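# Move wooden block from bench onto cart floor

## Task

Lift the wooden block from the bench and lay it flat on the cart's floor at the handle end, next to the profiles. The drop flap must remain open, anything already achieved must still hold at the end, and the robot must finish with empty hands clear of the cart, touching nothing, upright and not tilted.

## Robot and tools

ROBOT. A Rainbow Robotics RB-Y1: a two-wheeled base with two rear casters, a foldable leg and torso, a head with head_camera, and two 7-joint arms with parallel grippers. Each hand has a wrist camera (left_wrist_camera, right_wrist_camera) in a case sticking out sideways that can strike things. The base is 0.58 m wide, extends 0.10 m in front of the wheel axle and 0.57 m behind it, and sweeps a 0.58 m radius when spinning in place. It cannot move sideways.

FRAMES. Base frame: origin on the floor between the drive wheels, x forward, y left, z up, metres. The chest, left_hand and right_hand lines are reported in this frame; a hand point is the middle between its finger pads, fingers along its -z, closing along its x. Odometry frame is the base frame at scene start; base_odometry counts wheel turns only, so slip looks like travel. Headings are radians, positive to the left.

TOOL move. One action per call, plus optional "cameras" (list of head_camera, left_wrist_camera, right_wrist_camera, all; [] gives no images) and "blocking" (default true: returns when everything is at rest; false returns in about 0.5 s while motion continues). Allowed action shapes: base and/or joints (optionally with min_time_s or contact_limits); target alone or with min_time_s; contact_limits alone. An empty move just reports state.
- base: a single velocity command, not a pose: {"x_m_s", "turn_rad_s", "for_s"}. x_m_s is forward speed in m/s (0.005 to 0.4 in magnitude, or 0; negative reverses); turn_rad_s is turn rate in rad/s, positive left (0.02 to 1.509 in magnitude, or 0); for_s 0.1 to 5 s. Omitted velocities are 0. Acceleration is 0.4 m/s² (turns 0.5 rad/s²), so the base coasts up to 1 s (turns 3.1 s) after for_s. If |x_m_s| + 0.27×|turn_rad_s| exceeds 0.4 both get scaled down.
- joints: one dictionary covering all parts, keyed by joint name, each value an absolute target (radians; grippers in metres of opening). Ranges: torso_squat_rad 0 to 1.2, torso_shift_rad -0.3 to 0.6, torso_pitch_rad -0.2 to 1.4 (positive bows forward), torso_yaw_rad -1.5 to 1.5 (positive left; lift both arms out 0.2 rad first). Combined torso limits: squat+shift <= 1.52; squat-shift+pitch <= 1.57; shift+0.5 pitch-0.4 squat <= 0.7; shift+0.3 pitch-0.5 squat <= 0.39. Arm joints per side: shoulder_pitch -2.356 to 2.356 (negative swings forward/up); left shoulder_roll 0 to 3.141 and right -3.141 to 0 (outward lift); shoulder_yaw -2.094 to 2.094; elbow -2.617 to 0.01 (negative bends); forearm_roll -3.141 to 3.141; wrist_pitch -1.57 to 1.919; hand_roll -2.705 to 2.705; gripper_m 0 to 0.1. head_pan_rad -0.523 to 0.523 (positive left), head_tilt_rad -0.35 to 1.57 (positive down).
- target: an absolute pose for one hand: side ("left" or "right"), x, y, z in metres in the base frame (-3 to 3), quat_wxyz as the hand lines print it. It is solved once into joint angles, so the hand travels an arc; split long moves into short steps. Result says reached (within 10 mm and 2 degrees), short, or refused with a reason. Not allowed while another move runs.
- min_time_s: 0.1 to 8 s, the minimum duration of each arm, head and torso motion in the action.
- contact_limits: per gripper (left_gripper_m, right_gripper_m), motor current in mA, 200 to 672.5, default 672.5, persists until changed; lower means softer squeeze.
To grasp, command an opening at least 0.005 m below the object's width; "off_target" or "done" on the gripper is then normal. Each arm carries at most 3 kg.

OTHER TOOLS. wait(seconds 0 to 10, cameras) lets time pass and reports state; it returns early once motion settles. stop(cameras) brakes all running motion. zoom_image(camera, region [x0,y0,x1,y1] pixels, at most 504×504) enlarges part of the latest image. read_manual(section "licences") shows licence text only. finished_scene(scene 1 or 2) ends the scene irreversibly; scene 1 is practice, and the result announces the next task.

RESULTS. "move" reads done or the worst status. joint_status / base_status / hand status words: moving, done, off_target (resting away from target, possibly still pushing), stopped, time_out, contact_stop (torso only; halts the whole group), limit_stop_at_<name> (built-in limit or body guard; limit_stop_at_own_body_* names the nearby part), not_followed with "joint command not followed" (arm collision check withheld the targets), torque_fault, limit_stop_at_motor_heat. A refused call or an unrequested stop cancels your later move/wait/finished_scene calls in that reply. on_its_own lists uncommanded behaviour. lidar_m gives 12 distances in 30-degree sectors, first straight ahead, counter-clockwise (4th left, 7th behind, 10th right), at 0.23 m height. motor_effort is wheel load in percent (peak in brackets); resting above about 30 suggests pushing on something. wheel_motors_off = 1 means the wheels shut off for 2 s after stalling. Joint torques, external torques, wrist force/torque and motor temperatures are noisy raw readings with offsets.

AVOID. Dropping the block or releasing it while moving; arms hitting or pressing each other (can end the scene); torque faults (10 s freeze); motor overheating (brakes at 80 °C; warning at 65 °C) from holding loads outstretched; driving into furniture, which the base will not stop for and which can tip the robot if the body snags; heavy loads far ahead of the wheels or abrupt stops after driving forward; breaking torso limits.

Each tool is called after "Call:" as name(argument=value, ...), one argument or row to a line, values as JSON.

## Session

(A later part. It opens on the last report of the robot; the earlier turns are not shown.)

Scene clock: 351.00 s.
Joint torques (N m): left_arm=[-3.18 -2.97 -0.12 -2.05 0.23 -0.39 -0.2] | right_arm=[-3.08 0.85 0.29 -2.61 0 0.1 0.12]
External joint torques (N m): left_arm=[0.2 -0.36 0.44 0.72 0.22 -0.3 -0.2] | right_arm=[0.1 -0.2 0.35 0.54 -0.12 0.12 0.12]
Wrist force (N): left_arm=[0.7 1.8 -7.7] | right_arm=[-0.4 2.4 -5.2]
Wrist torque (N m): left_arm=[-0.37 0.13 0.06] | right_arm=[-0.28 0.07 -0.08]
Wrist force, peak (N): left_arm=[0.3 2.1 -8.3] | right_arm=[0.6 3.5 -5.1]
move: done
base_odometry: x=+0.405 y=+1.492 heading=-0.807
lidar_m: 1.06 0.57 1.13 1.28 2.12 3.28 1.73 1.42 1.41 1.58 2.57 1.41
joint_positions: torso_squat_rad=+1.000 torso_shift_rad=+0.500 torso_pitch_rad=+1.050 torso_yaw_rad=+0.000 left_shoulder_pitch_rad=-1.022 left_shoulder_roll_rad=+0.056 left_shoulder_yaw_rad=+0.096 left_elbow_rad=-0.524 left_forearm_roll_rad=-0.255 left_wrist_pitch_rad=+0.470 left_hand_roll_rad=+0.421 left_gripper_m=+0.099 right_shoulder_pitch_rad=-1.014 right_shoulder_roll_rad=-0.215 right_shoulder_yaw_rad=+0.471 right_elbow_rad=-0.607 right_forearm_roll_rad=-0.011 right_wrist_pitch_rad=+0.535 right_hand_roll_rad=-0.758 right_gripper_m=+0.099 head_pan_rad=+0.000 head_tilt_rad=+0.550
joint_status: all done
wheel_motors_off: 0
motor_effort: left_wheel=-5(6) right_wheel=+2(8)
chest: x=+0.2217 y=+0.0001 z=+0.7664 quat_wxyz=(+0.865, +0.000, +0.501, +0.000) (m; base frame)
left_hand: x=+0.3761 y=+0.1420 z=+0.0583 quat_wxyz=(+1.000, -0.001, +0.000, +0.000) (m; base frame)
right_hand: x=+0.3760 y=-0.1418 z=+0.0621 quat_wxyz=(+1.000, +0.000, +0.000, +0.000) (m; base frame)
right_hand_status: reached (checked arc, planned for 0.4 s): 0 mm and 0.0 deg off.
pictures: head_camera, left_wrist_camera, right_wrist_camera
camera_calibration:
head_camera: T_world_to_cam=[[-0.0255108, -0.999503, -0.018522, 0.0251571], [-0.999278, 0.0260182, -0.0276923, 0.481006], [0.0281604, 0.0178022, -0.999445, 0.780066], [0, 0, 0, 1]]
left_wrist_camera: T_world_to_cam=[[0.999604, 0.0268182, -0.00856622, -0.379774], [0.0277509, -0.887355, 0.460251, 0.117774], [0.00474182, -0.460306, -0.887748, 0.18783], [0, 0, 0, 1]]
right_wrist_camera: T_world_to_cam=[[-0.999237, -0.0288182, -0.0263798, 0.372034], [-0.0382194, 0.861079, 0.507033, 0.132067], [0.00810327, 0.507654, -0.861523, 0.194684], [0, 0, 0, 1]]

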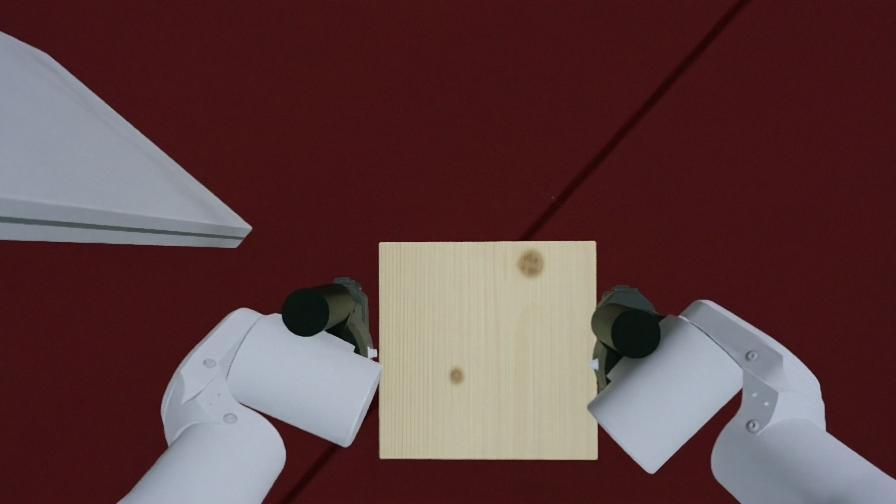

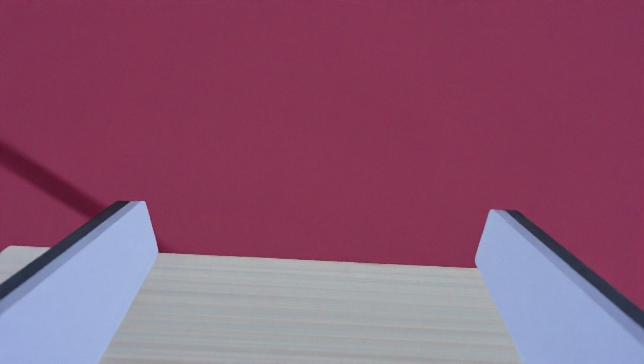

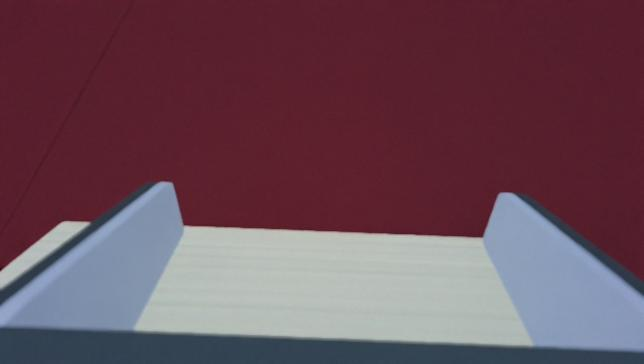

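Call:
move(
  target={"side": "left", "x": 0.376, "y": 0.130, "z": 0.058, "quat_wxyz": [1, 0, 0, 0]},
  min_time_s=1,
  cameras=[],
)

Call:
move(
  target={"side": "right", "x": 0.376, "y": -0.132, "z": 0.061, "quat_wxyz": [1, 0, 0, 0]},
  min_time_s=1,
)

Scene clock: 353.73 s.
Wrist force, peak (N): left_arm=[1.4 2.5 -8.5] | right_arm=[0.0 2.4 -6.0]
move: done
joint_status: all done
wheel_motors_off: 0
motor_effort: left_wheel=-5(7) right_wheel=+5(7)
left_hand_status: reached (checked arc, planned for 1.0 s): 0 mm and 0.1 deg off.
pictures: none

Scene clock: 355.07 s.
Joint torques (N m): left_arm=[-4.3 -4.2 -0.97 -1.57 -0.32 -0.55 0.22] | right_arm=[-6.41 5.92 1.1 -3.89 0.29 -0.67 -0.14]
External joint torques (N m): left_arm=[-0.54 -1.05 -0.37 1 -0.33 -0.47 0.22] | right_arm=[-2.89 4.35 1.08 -0.87 0.17 -0.66 -0.14]
Wrist force (N): left_arm=[1.0 1.4 -7.8] | right_arm=[-2.1 -1.9 -4.8]
Wrist torque (N m): left_arm=[-0.33 0.22 0.08] | right_arm=[-0.12 0.02 -0.25]
Wrist force, peak (N): left_arm=[0.5 1.7 -8.9] | right_arm=[-2.6 -2.2 -5.3]
move: done
base_odometry: x=+0.405 y=+1.492 heading=-0.807
lidar_m: 1.05 0.55 1.12 1.29 2.11 3.26 1.73 1.42 1.40 1.59 2.60 1.43
joint_positions: torso_squat_rad=+1.000 torso_shift_rad=+0.500 torso_pitch_rad=+1.050 torso_yaw_rad=+0.000 left_shoulder_pitch_rad=-1.054 left_shoulder_roll_rad=+0.040 left_shoulder_yaw_rad=+0.095 left_elbow_rad=-0.470 left_forearm_roll_rad=-0.311 left_wrist_pitch_rad=+0.454 left_hand_roll_rad=+0.485 left_gripper_m=+0.099 right_shoulder_pitch_rad=-1.042 right_shoulder_roll_rad=-0.188 right_shoulder_yaw_rad=+0.472 right_elbow_rad=-0.554 right_forearm_roll_rad=+0.014 right_wrist_pitch_rad=+0.520 right_hand_roll_rad=-0.785 right_gripper_m=+0.099 head_pan_rad=+0.000 head_tilt_rad=+0.550
joint_status: all done
wheel_motors_off: 0
motor_effort: left_wheel=-5(7) right_wheel=+6(7)
chest: x=+0.2217 y=+0.0001 z=+0.7664 quat_wxyz=(+0.865, +0.000, +0.501, +0.000) (m; base frame)
left_hand: x=+0.3760 y=+0.1301 z=+0.0583 quat_wxyz=(+1.000, -0.001, +0.000, +0.000) (m; base frame)
right_hand: x=+0.3755 y=-0.1330 z=+0.0611 quat_wxyz=(+1.000, -0.001, +0.000, +0.000) (m; base frame)
right_hand_status: reached (checked arc, planned for 1.0 s): 1 mm and 0.1 deg off.
pictures: head_camera, left_wrist_camera, right_wrist_camera
camera_calibration:
head_camera: T_world_to_cam=[[-0.0255397, -0.999503, -0.0184741, 0.0251265], [-0.999277, 0.0260458, -0.0276934, 0.481007], [0.0281608, 0.0177535, -0.999446, 0.780067], [0, 0, 0, 1]]
left_wrist_camera: T_world_to_cam=[[0.999598, 0.0269863, -0.00869958, -0.379372], [0.027961, -0.887302, 0.46034, 0.107161], [0.00470374, -0.460399, -0.8877, 0.182362], [0, 0, 0, 1]]
right_wrist_camera: T_world_to_cam=[[-0.999267, -0.0285453, -0.0255064, 0.371775], [-0.0375296, 0.861859, 0.505758, 0.124928], [0.00754588, 0.506345, -0.862298, 0.189356], [0, 0, 0, 1]]

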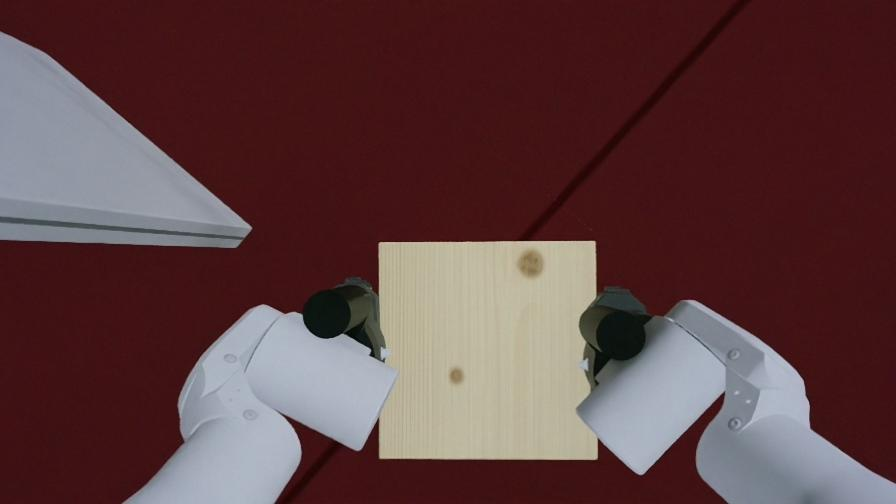

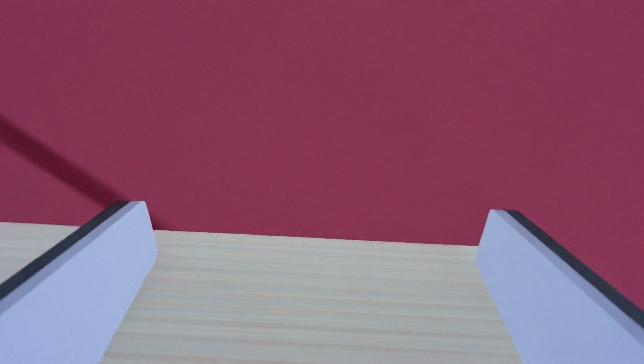

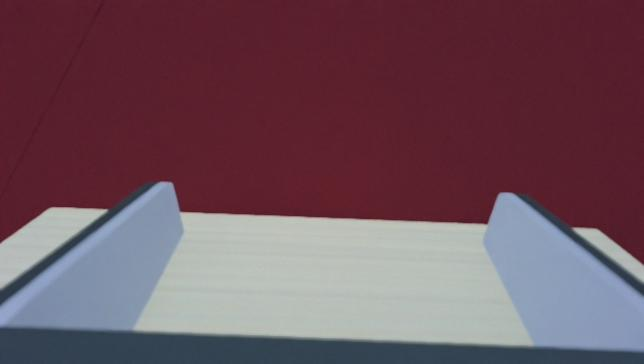

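Call:
move(
  target={"side": "left", "x": 0.376, "y": 0.121, "z": 0.058, "quat_wxyz": [1, 0, 0, 0]},
  min_time_s=1,
  cameras=[],
)

Call:
move(
  target={"side": "right", "x": 0.376, "y": -0.126, "z": 0.061, "quat_wxyz": [1, 0, 0, 0]},
  min_time_s=1,
)

Scene clock: 357.60 s.
Wrist force, peak (N): left_arm=[-1.8 14.2 -7.4] | right_arm=[0.2 -4.4 -5.6]
move: done
joint_status: all done
wheel_motors_off: 0
motor_effort: left_wheel=-5(6) right_wheel=+6(8)
left_hand_status: reached (checked arc, planned for 1.0 s): 2 mm and 0.1 deg off.
pictures: none

Scene clock: 358.93 s.
Joint torques (N m): left_arm=[-8.66 -11.5 -1.99 -4.96 1.61 -2.71 0.96] | right_arm=[-6.53 21.39 3.68 -7.47 -0.55 -2.73 0.98]
External joint torques (N m): left_arm=[-4.69 -8.02 -1.37 -2.5 1.6 -2.63 0.96] | right_arm=[-2.86 19.62 3.64 -4.48 -0.66 -2.72 0.98]
Wrist force (N): left_arm=[-3.8 16.4 -4.9] | right_arm=[4.4 -20.0 -1.7]
Wrist torque (N m): left_arm=[-0.65 0.25 -0.84] | right_arm=[0.24 0.03 -1.35]
Wrist force, peak (N): left_arm=[-3.1 15.7 -10.9] | right_arm=[0.2 -23.4 7.3]
move: done
base_odometry: x=+0.405 y=+1.492 heading=-0.807
lidar_m: 1.04 0.54 1.12 1.27 2.11 3.28 1.72 1.41 1.41 1.59 2.59 1.40
joint_positions: torso_squat_rad=+1.000 torso_shift_rad=+0.500 torso_pitch_rad=+1.050 torso_yaw_rad=+0.000 left_shoulder_pitch_rad=-1.072 left_shoulder_roll_rad=+0.029 left_shoulder_yaw_rad=+0.092 left_elbow_rad=-0.441 left_forearm_roll_rad=-0.346 left_wrist_pitch_rad=+0.448 left_hand_roll_rad=+0.524 left_gripper_m=+0.099 right_shoulder_pitch_rad=-1.053 right_shoulder_roll_rad=-0.178 right_shoulder_yaw_rad=+0.473 right_elbow_rad=-0.535 right_forearm_roll_rad=+0.029 right_wrist_pitch_rad=+0.519 right_hand_roll_rad=-0.800 right_gripper_m=+0.099 head_pan_rad=+0.000 head_tilt_rad=+0.550
joint_status: all done
wheel_motors_off: 0
motor_effort: left_wheel=-5(7) right_wheel=+5(8)
chest: x=+0.2217 y=+0.0001 z=+0.7664 quat_wxyz=(+0.865, +0.000, +0.501, +0.000) (m; base frame)
left_hand: x=+0.3751 y=+0.1229 z=+0.0586 quat_wxyz=(+1.000, +0.000, +0.001, +0.000) (m; base frame)
right_hand: x=+0.3760 y=-0.1304 z=+0.0610 quat_wxyz=(+1.000, -0.003, +0.000, -0.001) (m; base frame)
right_hand_status: reached (checked arc, planned for 1.0 s): 4 mm and 0.3 deg off.
pictures: head_camera, left_wrist_camera, right_wrist_camera
camera_calibration:
head_camera: T_world_to_cam=[[-0.0256393, -0.999504, -0.01831, 0.0250209], [-0.999272, 0.0261425, -0.0277932, 0.481048], [0.0282581, 0.0175841, -0.999446, 0.78008], [0, 0, 0, 1]]
left_wrist_camera: T_world_to_cam=[[0.999607, 0.026033, -0.0103743, -0.37812], [0.0278878, -0.887615, 0.459742, 0.100695], [0.0027601, -0.45985, -0.887992, 0.180047], [0, 0, 0, 1]]
right_wrist_camera: T_world_to_cam=[[-0.999283, -0.0281057, -0.0253733, 0.372371], [-0.0370479, 0.864168, 0.501837, 0.123081], [0.00782236, 0.502417, -0.86459, 0.187549], [0, 0, 0, 1]]

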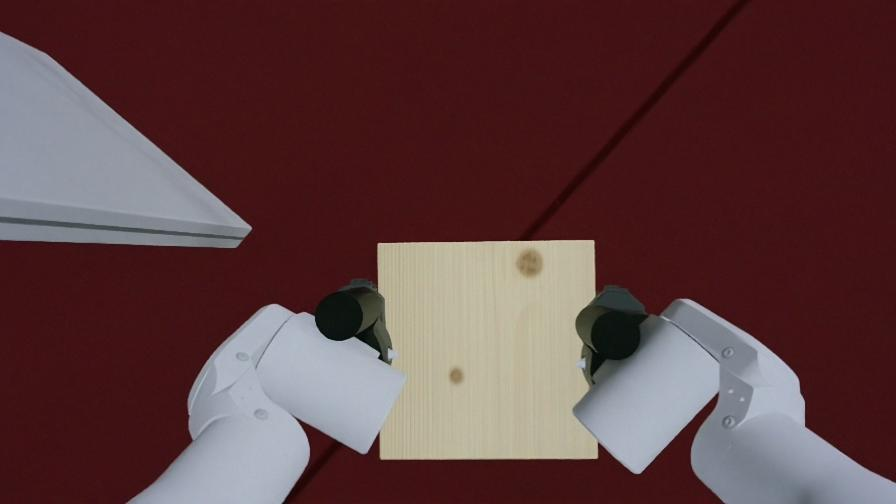

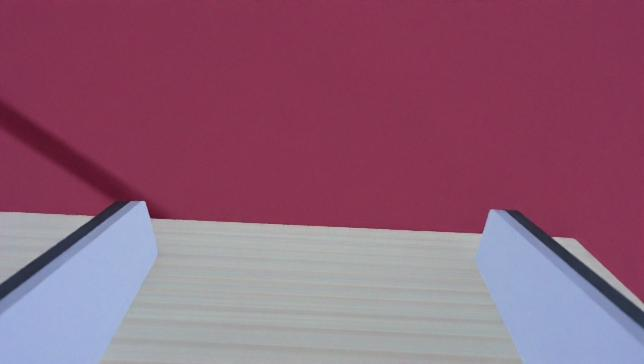

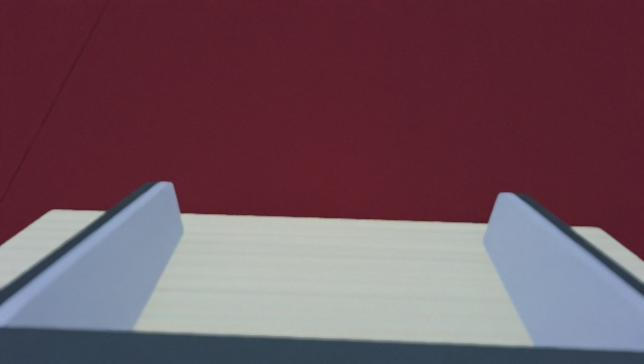

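Call:
move(
  target={"side": "left", "x": 0.376, "y": 0.114, "z": 0.058, "quat_wxyz": [1, 0, 0, 0]},
  min_time_s=1,
  cameras=[],
)

Call:
move(
  target={"side": "right", "x": 0.376, "y": -0.120, "z": 0.061, "quat_wxyz": [1, 0, 0, 0]},
  min_time_s=1,
)

Scene clock: 362.17 s.
Wrist force, peak (N): left_arm=[-6.5 43.0 24.4] | right_arm=[9.1 -23.1 -14.6]
move: done
joint_status: all done
wheel_motors_off: 0
motor_effort: left_wheel=-5(7) right_wheel=+5(8)
left_hand_status: reached (checked arc, planned for 1.0 s): 6 mm and 0.3 deg off.
pictures: none

Scene clock: 363.50 s.
Joint torques (N m): left_arm=[-16.15 -25.91 -2.57 -8.8 4.32 -7.85 2.61] | right_arm=[-7.13 37.23 7.2 -11.67 -1.93 -4.97 1.79]
External joint torques (N m): left_arm=[-11.85 -22.29 -2.01 -6.65 4.31 -7.78 2.61] | right_arm=[-3.28 35.27 7.13 -8.73 -2.05 -4.97 1.79]
Wrist force (N): left_arm=[-7.6 42.2 10.7] | right_arm=[8.4 -41.6 7.0]
Wrist torque (N m): left_arm=[-1.31 1.03 -2.31] | right_arm=[0.74 -0.32 -2.19]
Wrist force, peak (N): left_arm=[-6.2 42.8 22.8] | right_arm=[7.9 -42.4 6.9]
move: done
base_odometry: x=+0.405 y=+1.492 heading=-0.807
lidar_m: 1.05 0.55 1.13 1.28 2.11 3.26 1.71 1.43 1.41 1.60 2.58 1.41
joint_positions: torso_squat_rad=+1.000 torso_shift_rad=+0.500 torso_pitch_rad=+1.049 torso_yaw_rad=+0.000 left_shoulder_pitch_rad=-1.109 left_shoulder_roll_rad=+0.026 left_shoulder_yaw_rad=+0.089 left_elbow_rad=-0.368 left_forearm_roll_rad=-0.395 left_wrist_pitch_rad=+0.420 left_hand_roll_rad=+0.590 left_gripper_m=+0.099 right_shoulder_pitch_rad=-1.066 right_shoulder_roll_rad=-0.167 right_shoulder_yaw_rad=+0.473 right_elbow_rad=-0.511 right_forearm_roll_rad=+0.043 right_wrist_pitch_rad=+0.516 right_hand_roll_rad=-0.817 right_gripper_m=+0.099 head_pan_rad=+0.000 head_tilt_rad=+0.550
joint_status: all done
wheel_motors_off: 0
motor_effort: left_wheel=-6(6) right_wheel=+3(7)
chest: x=+0.2215 y=+0.0000 z=+0.7666 quat_wxyz=(+0.866, +0.000, +0.501, +0.000) (m; base frame)
left_hand: x=+0.3743 y=+0.1194 z=+0.0580 quat_wxyz=(+1.000, +0.002, +0.001, +0.000) (m; base frame)
right_hand: x=+0.3765 y=-0.1279 z=+0.0611 quat_wxyz=(+1.000, -0.005, +0.000, -0.001) (m; base frame)
right_hand_status: reached (checked arc, planned for 1.0 s): 8 mm and 0.6 deg off.
pictures: head_camera, left_wrist_camera, right_wrist_camera
camera_calibration:
head_camera: T_world_to_cam=[[-0.0255518, -0.999501, -0.0185592, 0.0251604], [-0.999256, 0.0260731, -0.0284121, 0.481335], [0.0288819, 0.0178194, -0.999424, 0.780124], [0, 0, 0, 1]]
left_wrist_camera: T_world_to_cam=[[0.999594, 0.0261918, -0.0112376, -0.377148], [0.0284364, -0.89004, 0.454994, 0.0982803], [0.00191523, -0.455128, -0.890424, 0.177793], [0, 0, 0, 1]]
right_wrist_camera: T_world_to_cam=[[-0.999297, -0.0274621, -0.0255133, 0.373053], [-0.0365201, 0.866672, 0.497541, 0.121322], [0.00844814, 0.498123, -0.867065, 0.185681], [0, 0, 0, 1]]

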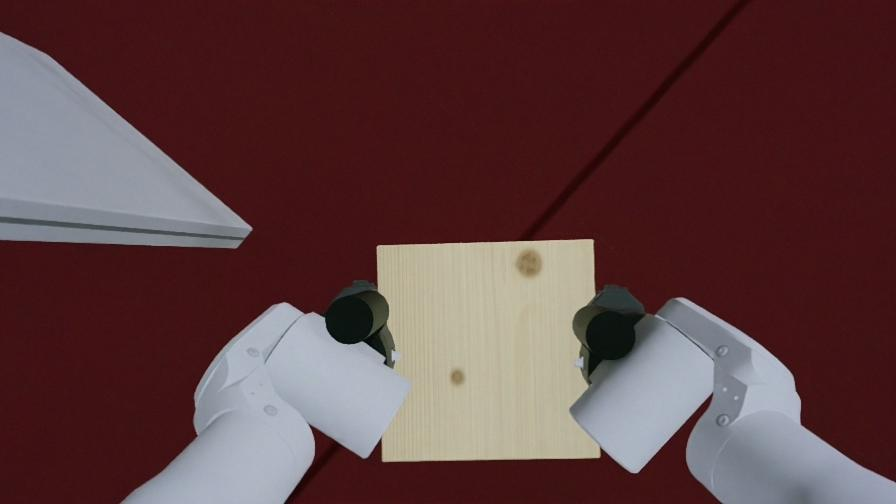

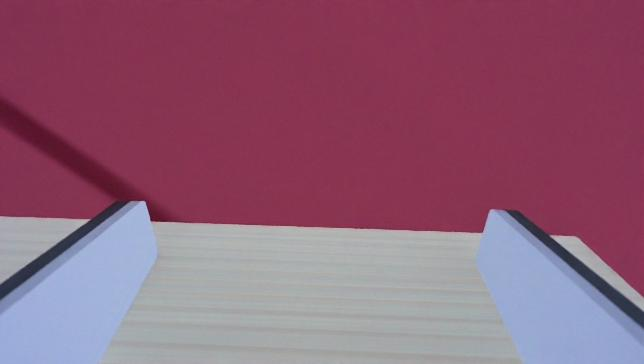

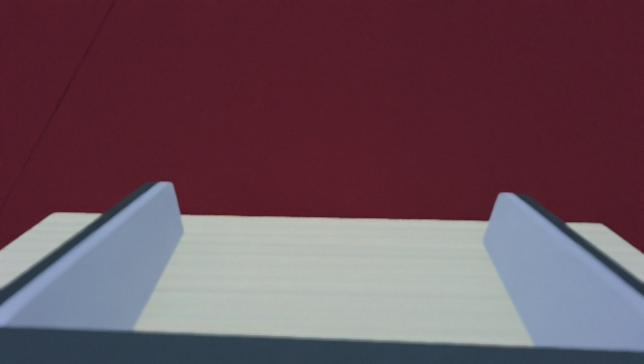

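Call:
move(
  target={"side": "left", "x": 0.376, "y": 0.1135, "z": 0.058, "quat_wxyz": [0.99985, 0, 0, -0.0175]},
  min_time_s=1,
  cameras=[],
)

Call:
move(
  target={"side": "right", "x": 0.376, "y": -0.1195, "z": 0.061, "quat_wxyz": [0.9999, 0, 0, -0.0125]},
  min_time_s=1,
)

Scene clock: 368.87 s.
Wrist force, peak (N): left_arm=[-9.4 47.0 15.2] | right_arm=[8.5 -42.3 7.4]
move: done
joint_status: all done
wheel_motors_off: 0
motor_effort: left_wheel=-6(7) right_wheel=+6(7)
left_hand_status: reached (checked arc, planned for 1.0 s): 6 mm and 0.4 deg off.
pictures: none

Scene clock: 370.20 s.
Joint torques (N m): left_arm=[-12.8 -30.6 -6.46 -5.11 1.3 -5.27 -1.94] | right_arm=[-12.62 35.41 1.94 -14.3 -2.96 -7.27 -0.2]
External joint torques (N m): left_arm=[-8.35 -27.01 -5.94 -3.03 1.29 -5.2 -1.94] | right_arm=[-8.75 33.37 1.86 -11.45 -3.08 -7.28 -0.2]
Wrist force (N): left_arm=[4.7 40.5 -15.8] | right_arm=[-0.3 -44.2 24.8]
Wrist torque (N m): left_arm=[-0.85 0.82 1.66] | right_arm=[1.07 0.35 0.04]
Wrist force, peak (N): left_arm=[-9.4 47.1 15.1] | right_arm=[0.5 -45.0 25.1]
move: done
base_odometry: x=+0.405 y=+1.492 heading=-0.807
lidar_m: 1.04 0.54 1.12 1.29 2.11 3.26 1.71 1.42 1.42 1.59 2.61 1.43
joint_positions: torso_squat_rad=+1.000 torso_shift_rad=+0.500 torso_pitch_rad=+1.049 torso_yaw_rad=+0.000 left_shoulder_pitch_rad=-1.123 left_shoulder_roll_rad=+0.029 left_shoulder_yaw_rad=+0.080 left_elbow_rad=-0.344 left_forearm_roll_rad=-0.404 left_wrist_pitch_rad=+0.411 left_hand_roll_rad=+0.581 left_gripper_m=+0.099 right_shoulder_pitch_rad=-1.071 right_shoulder_roll_rad=-0.160 right_shoulder_yaw_rad=+0.466 right_elbow_rad=-0.495 right_forearm_roll_rad=+0.048 right_wrist_pitch_rad=+0.509 right_hand_roll_rad=-0.838 right_gripper_m=+0.099 head_pan_rad=+0.000 head_tilt_rad=+0.550
joint_status: all done
wheel_motors_off: 0
motor_effort: left_wheel=-5(7) right_wheel=+6(7)
chest: x=+0.2214 y=+0.0001 z=+0.7667 quat_wxyz=(+0.866, +0.000, +0.501, +0.000) (m; base frame)
left_hand: x=+0.3755 y=+0.1192 z=+0.0579 quat_wxyz=(+1.000, +0.003, +0.000, -0.016) (m; base frame)
right_hand: x=+0.3750 y=-0.1274 z=+0.0606 quat_wxyz=(+1.000, -0.006, +0.002, -0.012) (m; base frame)
right_hand_status: reached (checked arc, planned for 1.0 s): 8 mm and 0.7 deg off.
pictures: head_camera, left_wrist_camera, right_wrist_camera
camera_calibration:
head_camera: T_world_to_cam=[[-0.0255746, -0.999505, -0.018329, 0.0250418], [-0.99925, 0.0260929, -0.0286174, 0.481428], [0.0290815, 0.0175834, -0.999422, 0.780137], [0, 0, 0, 1]]
left_wrist_camera: T_world_to_cam=[[0.999943, -0.00564244, -0.00900897, -0.374864], [-0.000937697, -0.891014, 0.453975, 0.109296], [-0.0105886, -0.453941, -0.890969, 0.182141], [0, 0, 0, 1]]
right_wrist_camera: T_world_to_cam=[[-0.999725, -0.0044334, -0.0230488, 0.374511], [-0.0153034, 0.867688, 0.496874, 0.113305], [0.0177963, 0.49709, -0.867517, 0.181406], [0, 0, 0, 1]]

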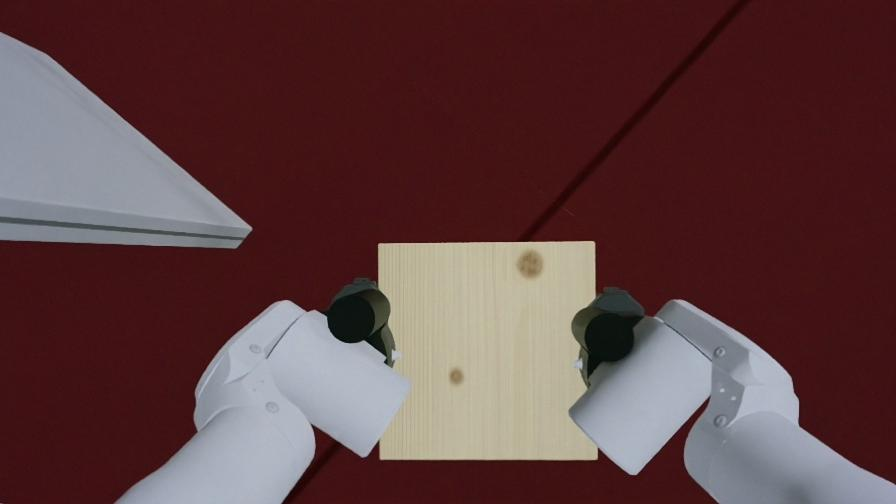

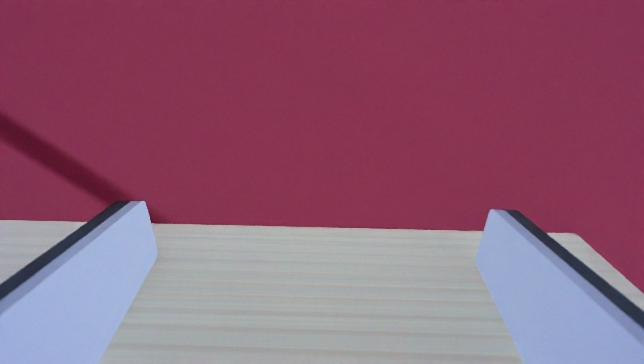

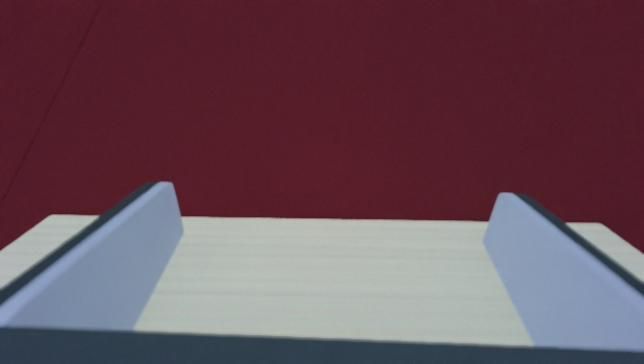

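Call:
move(
  target={"side": "left", "x": 0.376, "y": 0.1115, "z": 0.058, "quat_wxyz": [0.99993, 0, 0, -0.012]},
  min_time_s=1,
  cameras=[],
)

Call:
move(
  target={"side": "right", "x": 0.376, "y": -0.1145, "z": 0.061, "quat_wxyz": [0.9999, 0, 0, -0.0125]},
  min_time_s=1,
  cameras=["left_wrist_camera", "right_wrist_camera"],
)

Scene clock: 373.50 s.
Wrist force, peak (N): left_arm=[1.7 50.5 -2.9] | right_arm=[-0.5 -44.6 25.9]
move: done
joint_status: all done
wheel_motors_off: 0
motor_effort: left_wheel=-6(7) right_wheel=+6(6)
left_hand_status: reached (checked arc, planned for 1.0 s): 7 mm and 0.4 deg off.
pictures: none

Scene clock: 374.83 s.
Joint torques (N m): left_arm=[-14.25 -37.01 -0.8 -6.09 5.82 -6.83 2.58] | right_arm=[-14.8 47.57 5.32 -19.27 -4.63 -10.42 -1.06]
External joint torques (N m): left_arm=[-9.69 -33.39 -0.3 -4.11 5.81 -6.76 2.58] | right_arm=[-10.8 45.36 5.22 -16.48 -4.75 -10.43 -1.06]
Wrist force (N): left_arm=[1.5 52.6 -9.5] | right_arm=[1.9 -63.4 37.3]
Wrist torque (N m): left_arm=[-1.19 0.22 -2.29] | right_arm=[1.61 1.18 0.68]
Wrist force, peak (N): left_arm=[1.2 53.4 -9.9] | right_arm=[2.1 -63.9 37.3]
move: short
base_odometry: x=+0.405 y=+1.492 heading=-0.807
lidar_m: 1.04 0.54 1.12 1.29 2.11 3.26 1.73 1.42 1.41 1.60 2.58 1.42
joint_positions: torso_squat_rad=+1.000 torso_shift_rad=+0.500 torso_pitch_rad=+1.049 torso_yaw_rad=+0.000 left_shoulder_pitch_rad=-1.135 left_shoulder_roll_rad=+0.029 left_shoulder_yaw_rad=+0.080 left_elbow_rad=-0.321 left_forearm_roll_rad=-0.418 left_wrist_pitch_rad=+0.403 left_hand_roll_rad=+0.607 left_gripper_m=+0.099 right_shoulder_pitch_rad=-1.082 right_shoulder_roll_rad=-0.151 right_shoulder_yaw_rad=+0.467 right_elbow_rad=-0.473 right_forearm_roll_rad=+0.062 right_wrist_pitch_rad=+0.506 right_hand_roll_rad=-0.854 right_gripper_m=+0.099 head_pan_rad=+0.000 head_tilt_rad=+0.550
joint_status: all done
wheel_motors_off: 0
motor_effort: left_wheel=-6(7) right_wheel=+5(6)
chest: x=+0.2214 y=+0.0001 z=+0.7667 quat_wxyz=(+0.866, +0.000, +0.501, +0.000) (m; base frame)
left_hand: x=+0.3755 y=+0.1183 z=+0.0579 quat_wxyz=(+1.000, +0.004, +0.001, -0.013) (m; base frame)
right_hand: x=+0.3750 y=-0.1255 z=+0.0605 quat_wxyz=(+1.000, -0.008, +0.002, -0.013) (m; base frame)
right_hand_status: short (checked arc, planned for 1.0 s): 11 mm and 0.9 deg off.
pictures: left_wrist_camera, right_wrist_camera
camera_calibration:
left_wrist_camera: T_world_to_cam=[[0.99995, 0.00147483, -0.00986268, -0.375694], [0.0057789, -0.891713, 0.452564, 0.106209], [-0.00812722, -0.452598, -0.891677, 0.180712], [0, 0, 0, 1]]
right_wrist_camera: T_world_to_cam=[[-0.999735, -0.00398667, -0.0226707, 0.37452], [-0.0146432, 0.870056, 0.492735, 0.111967], [0.0177604, 0.492937, -0.869884, 0.180048], [0, 0, 0, 1]]

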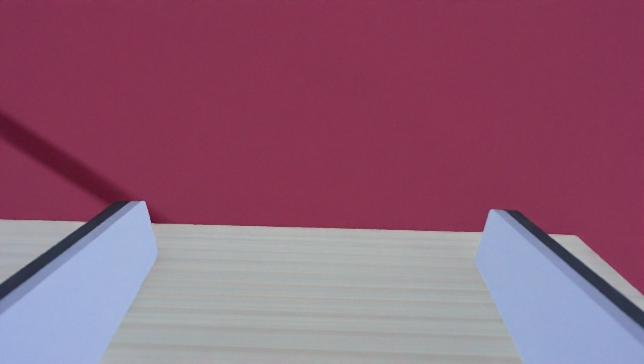

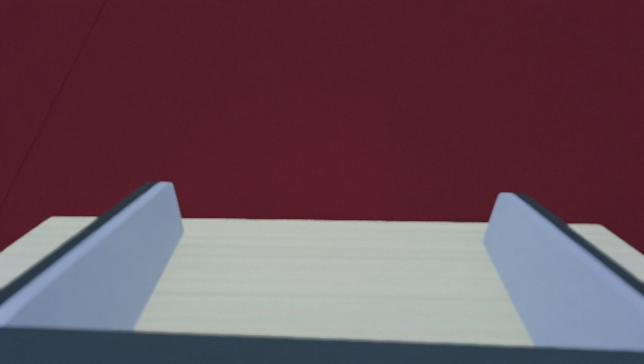

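Call:
move(
  target={"side": "left", "x": 0.376, "y": 0.1105, "z": 0.058, "quat_wxyz": [0.99989, 0, 0, -0.015]},
  min_time_s=1,
  cameras=[],
)

Call:
move(
  joints={"torso_squat_rad": 0.94, "torso_shift_rad": 0.47},
  min_time_s=2,
)

Scene clock: 377.63 s.
Wrist force, peak (N): left_arm=[1.8 56.7 1.6] | right_arm=[2.4 -64.0 37.5]
move: done
joint_status: all done
wheel_motors_off: 0
motor_effort: left_wheel=-6(7) right_wheel=+6(7)
left_hand_status: reached (checked arc, planned for 1.0 s): 7 mm and 0.5 deg off.
pictures: none

Scene clock: 379.90 s.
Joint torques (N m): left_arm=[-16.37 -39.78 -4.26 -6.99 4.62 -7.11 0.62] | right_arm=[-15.73 45.39 5.55 -21.35 -4.2 -9.01 -0.31]
External joint torques (N m): left_arm=[-11.78 -36.15 -3.8 -5.12 4.61 -7.05 0.62] | right_arm=[-11.78 43.14 5.44 -18.57 -4.31 -9.03 -0.31]
Wrist force (N): left_arm=[0.5 55.5 -18.9] | right_arm=[1.7 -51.2 -18.8]
Wrist torque (N m): left_arm=[-1.08 -0.35 -0.78] | right_arm=[0.49 0.57 -0.15]
Wrist force, peak (N): left_arm=[-0.8 56.8 -19.1] | right_arm=[3.3 -62.8 26.9]
move: done
base_odometry: x=+0.405 y=+1.492 heading=-0.807
lidar_m: 1.03 0.54 1.10 1.24 2.10 3.26 1.71 1.42 1.42 1.58 2.58 1.42
joint_positions: torso_squat_rad=+0.940 torso_shift_rad=+0.470 torso_pitch_rad=+1.051 torso_yaw_rad=+0.000 left_shoulder_pitch_rad=-1.145 left_shoulder_roll_rad=+0.030 left_shoulder_yaw_rad=+0.077 left_elbow_rad=-0.300 left_forearm_roll_rad=-0.430 left_wrist_pitch_rad=+0.395 left_hand_roll_rad=+0.621 left_gripper_m=+0.099 right_shoulder_pitch_rad=-1.082 right_shoulder_roll_rad=-0.150 right_shoulder_yaw_rad=+0.467 right_elbow_rad=-0.472 right_forearm_roll_rad=+0.062 right_wrist_pitch_rad=+0.505 right_hand_roll_rad=-0.854 right_gripper_m=+0.099 head_pan_rad=+0.000 head_tilt_rad=+0.550
joint_status: all done
wheel_motors_off: 0
motor_effort: left_wheel=-6(7) right_wheel=+3(7)
chest: x=+0.2276 y=+0.0001 z=+0.8023 quat_wxyz=(+0.865, +0.000, +0.502, +0.000) (m; base frame)
left_hand: x=+0.3800 y=+0.1185 z=+0.0930 quat_wxyz=(+1.000, +0.005, +0.002, -0.015) (m; base frame)
right_hand: x=+0.3794 y=-0.1251 z=+0.0958 quat_wxyz=(+1.000, -0.008, +0.003, -0.013) (m; base frame)
pictures: head_camera, left_wrist_camera, right_wrist_camera
camera_calibration:
head_camera: T_world_to_cam=[[-0.0255431, -0.999505, -0.0183511, 0.0258883], [-0.999296, 0.0260337, -0.027009, 0.487305], [0.0274734, 0.0176483, -0.999467, 0.81599], [0, 0, 0, 1]]
left_wrist_camera: T_world_to_cam=[[0.99992, -0.00226016, -0.012423, -0.379119], [0.00358408, -0.892581, 0.450872, 0.0915224], [-0.0121076, -0.450881, -0.892502, 0.213579], [0, 0, 0, 1]]
right_wrist_camera: T_world_to_cam=[[-0.999789, -0.00380713, -0.0201933, 0.379566], [-0.0132759, 0.869744, 0.493324, 0.093665], [0.0156848, 0.493488, -0.869611, 0.211231], [0, 0, 0, 1]]

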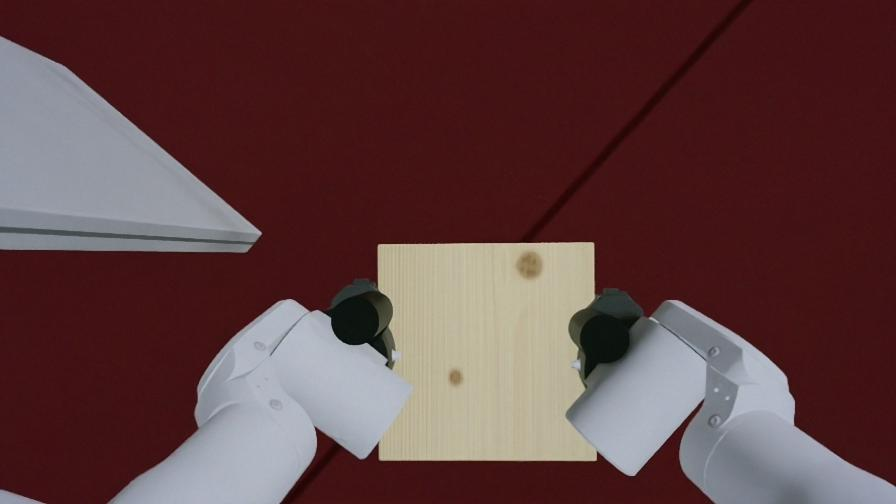

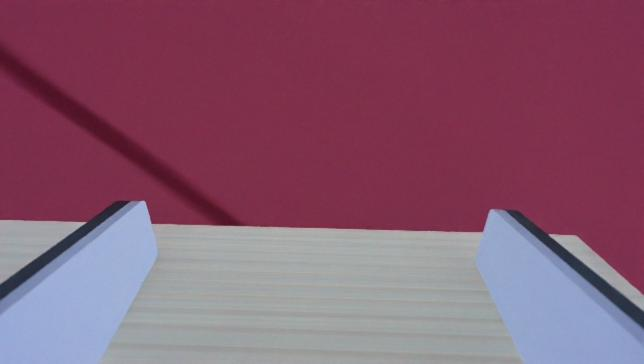

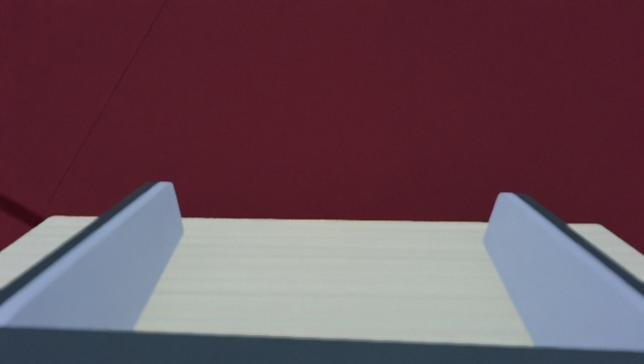

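Call:
move(
  base={"x_m_s": -0.15, "for_s": 2.2},
  cameras=[],
)

Call:
move(
  joints={"torso_squat_rad": 0.5, "torso_shift_rad": 0.25},
  min_time_s=4,
)

Scene clock: 384.40 s.
Wrist force, peak (N): left_arm=[-0.2 56.4 -19.3] | right_arm=[2.0 -51.9 -18.6]
move: done
base_status: done (sent for 2.2 of 2.2 s)
wheel_motors_off: 0
motor_effort: left_wheel=-15(30) right_wheel=+16(31)
pictures: none

Scene clock: 388.70 s.
Joint torques (N m): left_arm=[-17.84 -40.16 -4.11 -7.7 4.73 -7.29 0.7] | right_arm=[-17.49 44.14 5.03 -21.98 -4.03 -8.88 -0.28]
External joint torques (N m): left_arm=[-13.26 -36.53 -3.64 -5.83 4.72 -7.23 0.7] | right_arm=[-13.55 41.89 4.92 -19.21 -4.14 -8.9 -0.28]
Wrist force (N): left_arm=[-1.2 55.2 -19.6] | right_arm=[1.7 -50.7 -19.5]
Wrist torque (N m): left_arm=[-1.10 -0.54 -0.86] | right_arm=[0.50 0.58 -0.17]
Wrist force, peak (N): left_arm=[-0.3 56.1 -20.8] | right_arm=[1.5 -51.5 -18.9]
move: done
base_odometry: x=+0.177 y=+1.731 heading=-0.808
lidar_m: 1.37 0.85 1.29 1.51 2.49 2.77 1.46 1.20 1.19 1.36 2.21 1.72
joint_positions: torso_squat_rad=+0.500 torso_shift_rad=+0.250 torso_pitch_rad=+1.051 torso_yaw_rad=+0.000 left_shoulder_pitch_rad=-1.145 left_shoulder_roll_rad=+0.030 left_shoulder_yaw_rad=+0.077 left_elbow_rad=-0.300 left_forearm_roll_rad=-0.430 left_wrist_pitch_rad=+0.395 left_hand_roll_rad=+0.621 left_gripper_m=+0.099 right_shoulder_pitch_rad=-1.082 right_shoulder_roll_rad=-0.150 right_shoulder_yaw_rad=+0.467 right_elbow_rad=-0.472 right_forearm_roll_rad=+0.061 right_wrist_pitch_rad=+0.505 right_hand_roll_rad=-0.854 right_gripper_m=+0.099 head_pan_rad=+0.000 head_tilt_rad=+0.550
joint_status: all done
wheel_motors_off: 0
motor_effort: left_wheel=-14(15) right_wheel=+15(17)
chest: x=+0.1926 y=+0.0001 z=+1.0295 quat_wxyz=(+0.865, +0.000, +0.502, +0.000) (m; base frame)
left_hand: x=+0.3448 y=+0.1187 z=+0.3201 quat_wxyz=(+1.000, +0.005, +0.002, -0.015) (m; base frame)
right_hand: x=+0.3441 y=-0.1249 z=+0.3229 quat_wxyz=(+1.000, -0.008, +0.003, -0.013) (m; base frame)
pictures: head_camera, left_wrist_camera, right_wrist_camera
camera_calibration:
head_camera: T_world_to_cam=[[-0.0255524, -0.999504, -0.018395, 0.0292307], [-0.999295, 0.0260446, -0.0270331, 0.458539], [0.0274988, 0.0176913, -0.999465, 1.04397], [0, 0, 0, 1]]
left_wrist_camera: T_world_to_cam=[[0.999914, -0.00231722, -0.0128817, -0.340914], [0.00373615, -0.89272, 0.450597, -0.0104991], [-0.0125439, -0.450606, -0.892635, 0.416102], [0, 0, 0, 1]]
right_wrist_camera: T_world_to_cam=[[-0.999799, -0.00370588, -0.0197, 0.348709], [-0.0129473, 0.869652, 0.493496, -0.0191527], [0.0153033, 0.493652, -0.869525, 0.409338], [0, 0, 0, 1]]

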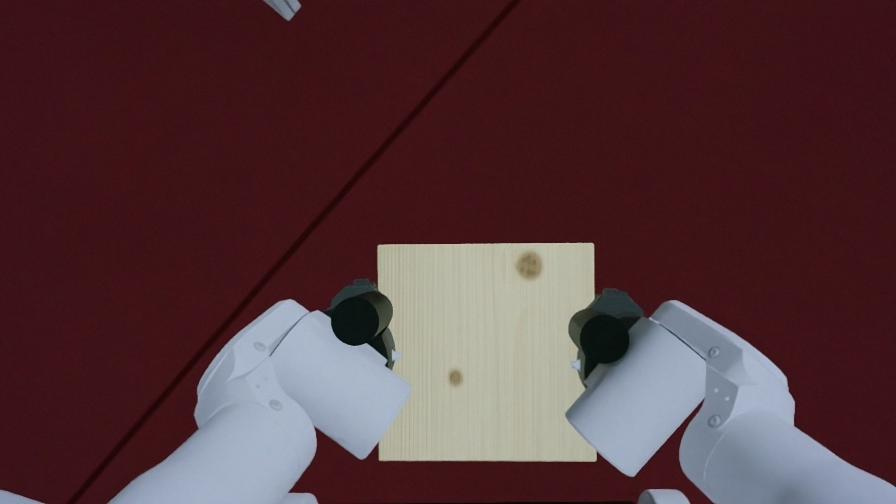

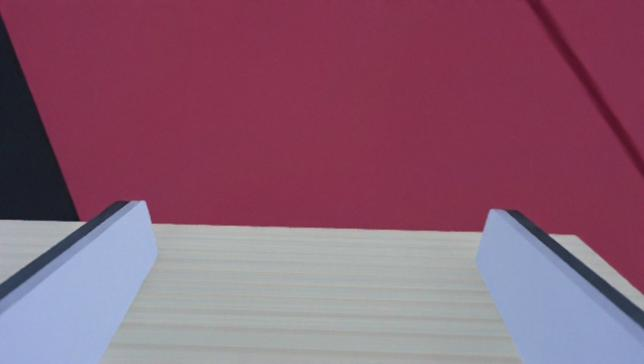

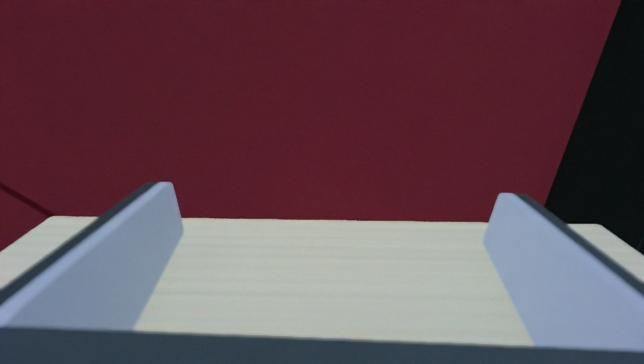

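Call:
move(
  base={"turn_rad_s": -0.4, "for_s": 2.2},
  cameras=[],
)

Call:
move(
  base={"x_m_s": 0.25, "for_s": 4.0},
  cameras=["head_camera"],
)

Call:
move(
  base={"x_m_s": 0.25, "for_s": 3.77},
  cameras=[],
)

Call:
move(
  base={"turn_rad_s": 0.4, "for_s": 4.22},
)

Scene clock: 399.53 s.
Motor temperatures (°C): left_arm=[31 30 31 36 34 34 37] | right_arm=[34 35 31 33 36 39 34]
Wrist force, peak (N): left_arm=[-0.3 56.5 -19.1] | right_arm=[2.2 -51.8 -19.4]
move: done
base_status: done (sent for 2.2 of 2.2 s)
wheel_motors_off: 0
motor_effort: left_wheel=+13(33) right_wheel=-5(25)
pictures: none

Scene clock: 404.50 s.
Wrist force, peak (N): left_arm=[-0.1 56.5 -20.0] | right_arm=[3.8 -51.8 -19.9]
move: done
base_status: done (sent for 4 of 4 s)
wheel_motors_off: 0
motor_effort: left_wheel=-2(43) right_wheel=+2(22)
pictures: head_camera
camera_calibration:
head_camera: T_world_to_cam=[[-0.025555, -0.999502, -0.0185027, 0.0292973], [-0.999295, 0.0260501, -0.0270331, 0.458565], [0.0275016, 0.0177989, -0.999463, 1.04398], [0, 0, 0, 1]]

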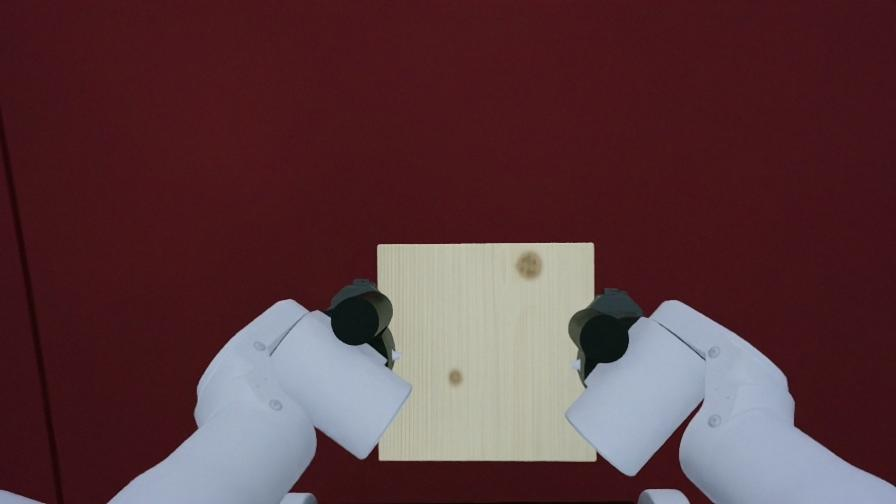

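Scene clock: 409.23 s.
Wrist force, peak (N): left_arm=[-0.9 56.1 -20.7] | right_arm=[2.9 -51.9 -19.3]
move: done
base_status: done (sent for 3.77 of 3.77 s)
wheel_motors_off: 0
motor_effort: left_wheel=-2(25) right_wheel=-1(28)
pictures: none

Scene clock: 414.63 s.
Joint torques (N m): left_arm=[-16.85 -40.66 -4 -7.74 4.69 -7.29 0.75] | right_arm=[-17.17 44.22 4.96 -21.76 -3.86 -8.64 -0.04]
External joint torques (N m): left_arm=[-12.26 -37.04 -3.54 -5.87 4.68 -7.23 0.75] | right_arm=[-13.23 41.96 4.85 -18.98 -3.97 -8.66 -0.04]
Wrist force (N): left_arm=[-1.9 55.7 -19.4] | right_arm=[1.7 -50.9 -19.1]
Wrist torque (N m): left_arm=[-1.11 -0.56 -0.88] | right_arm=[0.45 0.59 -0.22]
Wrist force, peak (N): left_arm=[-0.7 56.7 -19.1] | right_arm=[1.4 -52.5 -19.4]
move: done
base_odometry: x=-0.050 y=-0.197 heading=+0.005
lidar_m: 0.88 0.90 1.78 3.97 1.34 0.95 0.87 0.90 1.21 3.11 1.30 0.92
base_status: done (sent for 4.23 of 4.23 s)
joint_positions: torso_squat_rad=+0.500 torso_shift_rad=+0.250 torso_pitch_rad=+1.051 torso_yaw_rad=+0.000 left_shoulder_pitch_rad=-1.145 left_shoulder_roll_rad=+0.030 left_shoulder_yaw_rad=+0.077 left_elbow_rad=-0.300 left_forearm_roll_rad=-0.430 left_wrist_pitch_rad=+0.395 left_hand_roll_rad=+0.621 left_gripper_m=+0.099 right_shoulder_pitch_rad=-1.082 right_shoulder_roll_rad=-0.150 right_shoulder_yaw_rad=+0.467 right_elbow_rad=-0.472 right_forearm_roll_rad=+0.061 right_wrist_pitch_rad=+0.505 right_hand_roll_rad=-0.854 right_gripper_m=+0.099 head_pan_rad=+0.000 head_tilt_rad=+0.550
wheel_motors_off: 0
motor_effort: left_wheel=-7(32) right_wheel=+14(29)
chest: x=+0.1927 y=+0.0001 z=+1.0295 quat_wxyz=(+0.865, +0.000, +0.501, +0.000) (m; base frame)
left_hand: x=+0.3449 y=+0.1188 z=+0.3202 quat_wxyz=(+1.000, +0.005, +0.002, -0.015) (m; base frame)
right_hand: x=+0.3443 y=-0.1248 z=+0.3229 quat_wxyz=(+1.000, -0.008, +0.003, -0.013) (m; base frame)
pictures: head_camera, left_wrist_camera, right_wrist_camera
camera_calibration:
head_camera: T_world_to_cam=[[-0.0255406, -0.999503, -0.0184951, 0.0292907], [-0.999295, 0.0260358, -0.0270481, 0.458574], [0.0275162, 0.0177912, -0.999463, 1.04398], [0, 0, 0, 1]]
left_wrist_camera: T_world_to_cam=[[0.999917, -0.00236482, -0.0126769, -0.34114], [0.00359942, -0.89279, 0.450459, -0.0103617], [-0.012383, -0.450467, -0.892707, 0.416122], [0, 0, 0, 1]]
right_wrist_camera: T_world_to_cam=[[-0.999796, -0.00372152, -0.019863, 0.348894], [-0.0130454, 0.869524, 0.493718, -0.0193475], [0.015434, 0.493876, -0.869395, 0.409233], [0, 0, 0, 1]]

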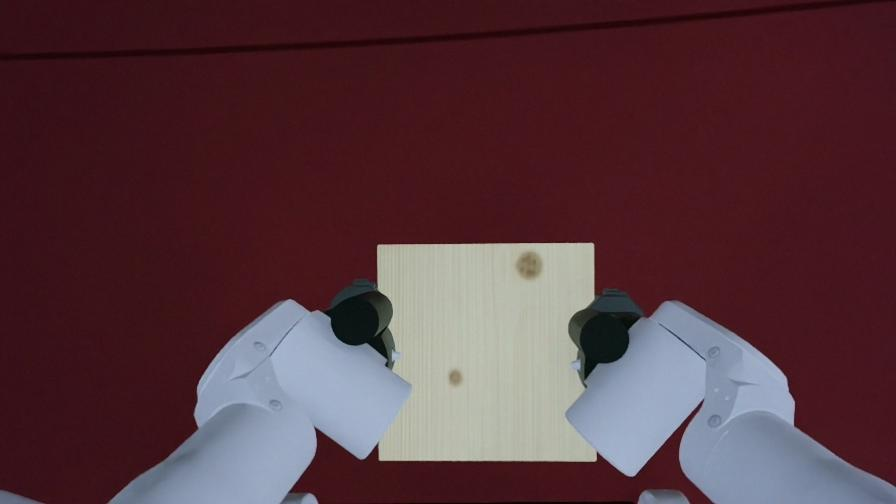

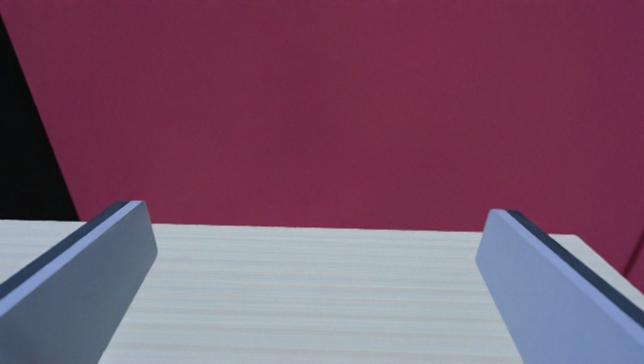

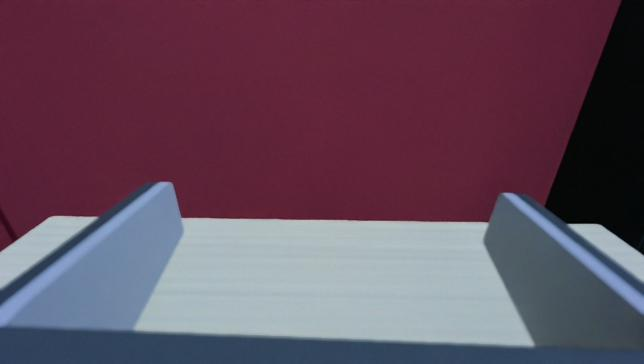

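Call:
move(
  joints={"torso_squat_rad": 0.05, "torso_shift_rad": 0.0, "torso_pitch_rad": 0.35, "head_tilt_rad": 0.6},
  min_time_s=6,
)

Scene clock: 422.40 s.
Joint torques (N m): left_arm=[-34.32 -32.67 -3.82 -15.74 4.38 -9.23 0.79] | right_arm=[-36.84 36.52 3.01 -27.88 -2.87 -10.65 -0.05]
External joint torques (N m): left_arm=[-14.11 -35.82 -3.65 -7.63 4.63 -8.16 0.82] | right_arm=[-17.21 40.25 4.61 -21.2 -3.48 -9.82 -0.08]
Wrist force (N): left_arm=[-10.8 54.2 -15.9] | right_arm=[-9.5 -50.6 -15.1]
Wrist torque (N m): left_arm=[-1.13 -0.56 -0.71] | right_arm=[0.52 0.55 -0.06]
Wrist force, peak (N): left_arm=[-0.7 56.7 -19.7] | right_arm=[2.0 -52.1 -18.5]
move: done
base_odometry: x=-0.050 y=-0.197 heading=+0.005
lidar_m: 0.87 0.91 1.79 3.99 1.34 0.96 0.87 0.91 1.20 3.11 1.28 0.92
joint_positions: torso_squat_rad=+0.050 torso_shift_rad=+0.000 torso_pitch_rad=+0.351 torso_yaw_rad=+0.000 left_shoulder_pitch_rad=-1.144 left_shoulder_roll_rad=+0.030 left_shoulder_yaw_rad=+0.077 left_elbow_rad=-0.300 left_forearm_roll_rad=-0.430 left_wrist_pitch_rad=+0.395 left_hand_roll_rad=+0.621 left_gripper_m=+0.099 right_shoulder_pitch_rad=-1.081 right_shoulder_roll_rad=-0.149 right_shoulder_yaw_rad=+0.467 right_elbow_rad=-0.472 right_forearm_roll_rad=+0.061 right_wrist_pitch_rad=+0.505 right_hand_roll_rad=-0.854 right_gripper_m=+0.099 head_pan_rad=+0.000 head_tilt_rad=+0.600
joint_status: all done
wheel_motors_off: 0
motor_effort: left_wheel=-6(9) right_wheel=+14(17)
chest: x=-0.1214 y=+0.0001 z=+1.2702 quat_wxyz=(+0.985, +0.000, +0.175, +0.000) (m; base frame)
left_hand: x=+0.4513 y=+0.1188 z=+0.8250 quat_wxyz=(+0.940, +0.010, -0.340, -0.012) (m; base frame)
right_hand: x=+0.4489 y=-0.1249 z=+0.8265 quat_wxyz=(+0.941, -0.003, -0.339, -0.015) (m; base frame)
pictures: head_camera, left_wrist_camera, right_wrist_camera
camera_calibration:
head_camera: T_world_to_cam=[[-0.00908585, -0.999504, -0.0301541, 0.0426155], [-0.779404, 0.0259704, -0.625983, 0.934731], [0.626456, 0.0178147, -0.779253, 1.09542], [0, 0, 0, 1]]
left_wrist_camera: T_world_to_cam=[[0.774017, -0.00224968, 0.63316, -0.872009], [-0.286716, -0.892836, 0.347328, -0.022014], [0.564527, -0.450375, -0.691716, 0.441918], [0, 0, 0, 1]]
right_wrist_camera: T_world_to_cam=[[-0.753181, -0.00363088, -0.657803, 0.88011], [-0.327038, 0.869713, 0.369657, -0.023009], [0.570757, 0.493545, -0.656239, 0.419962], [0, 0, 0, 1]]

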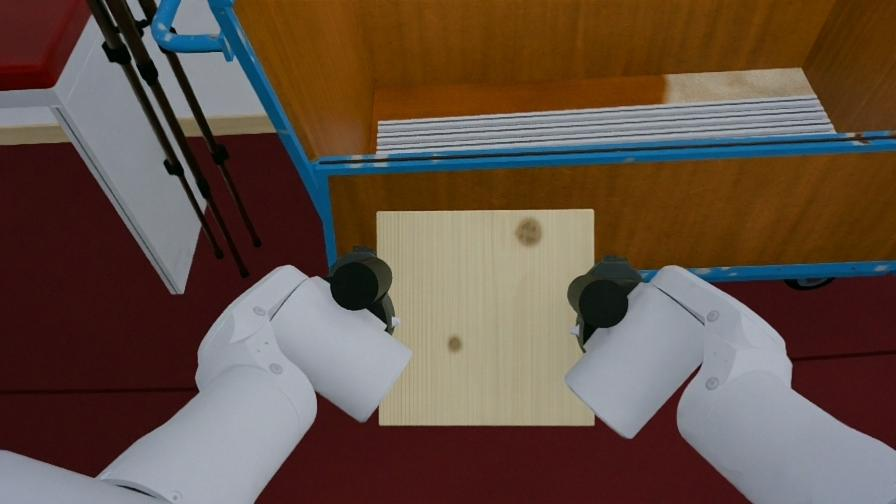

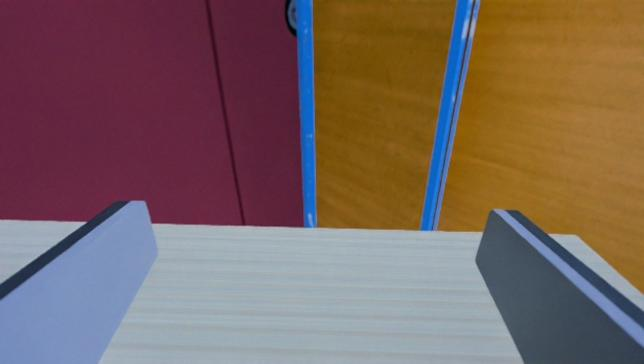

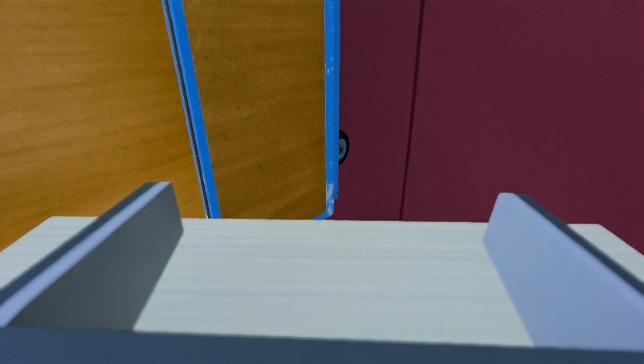

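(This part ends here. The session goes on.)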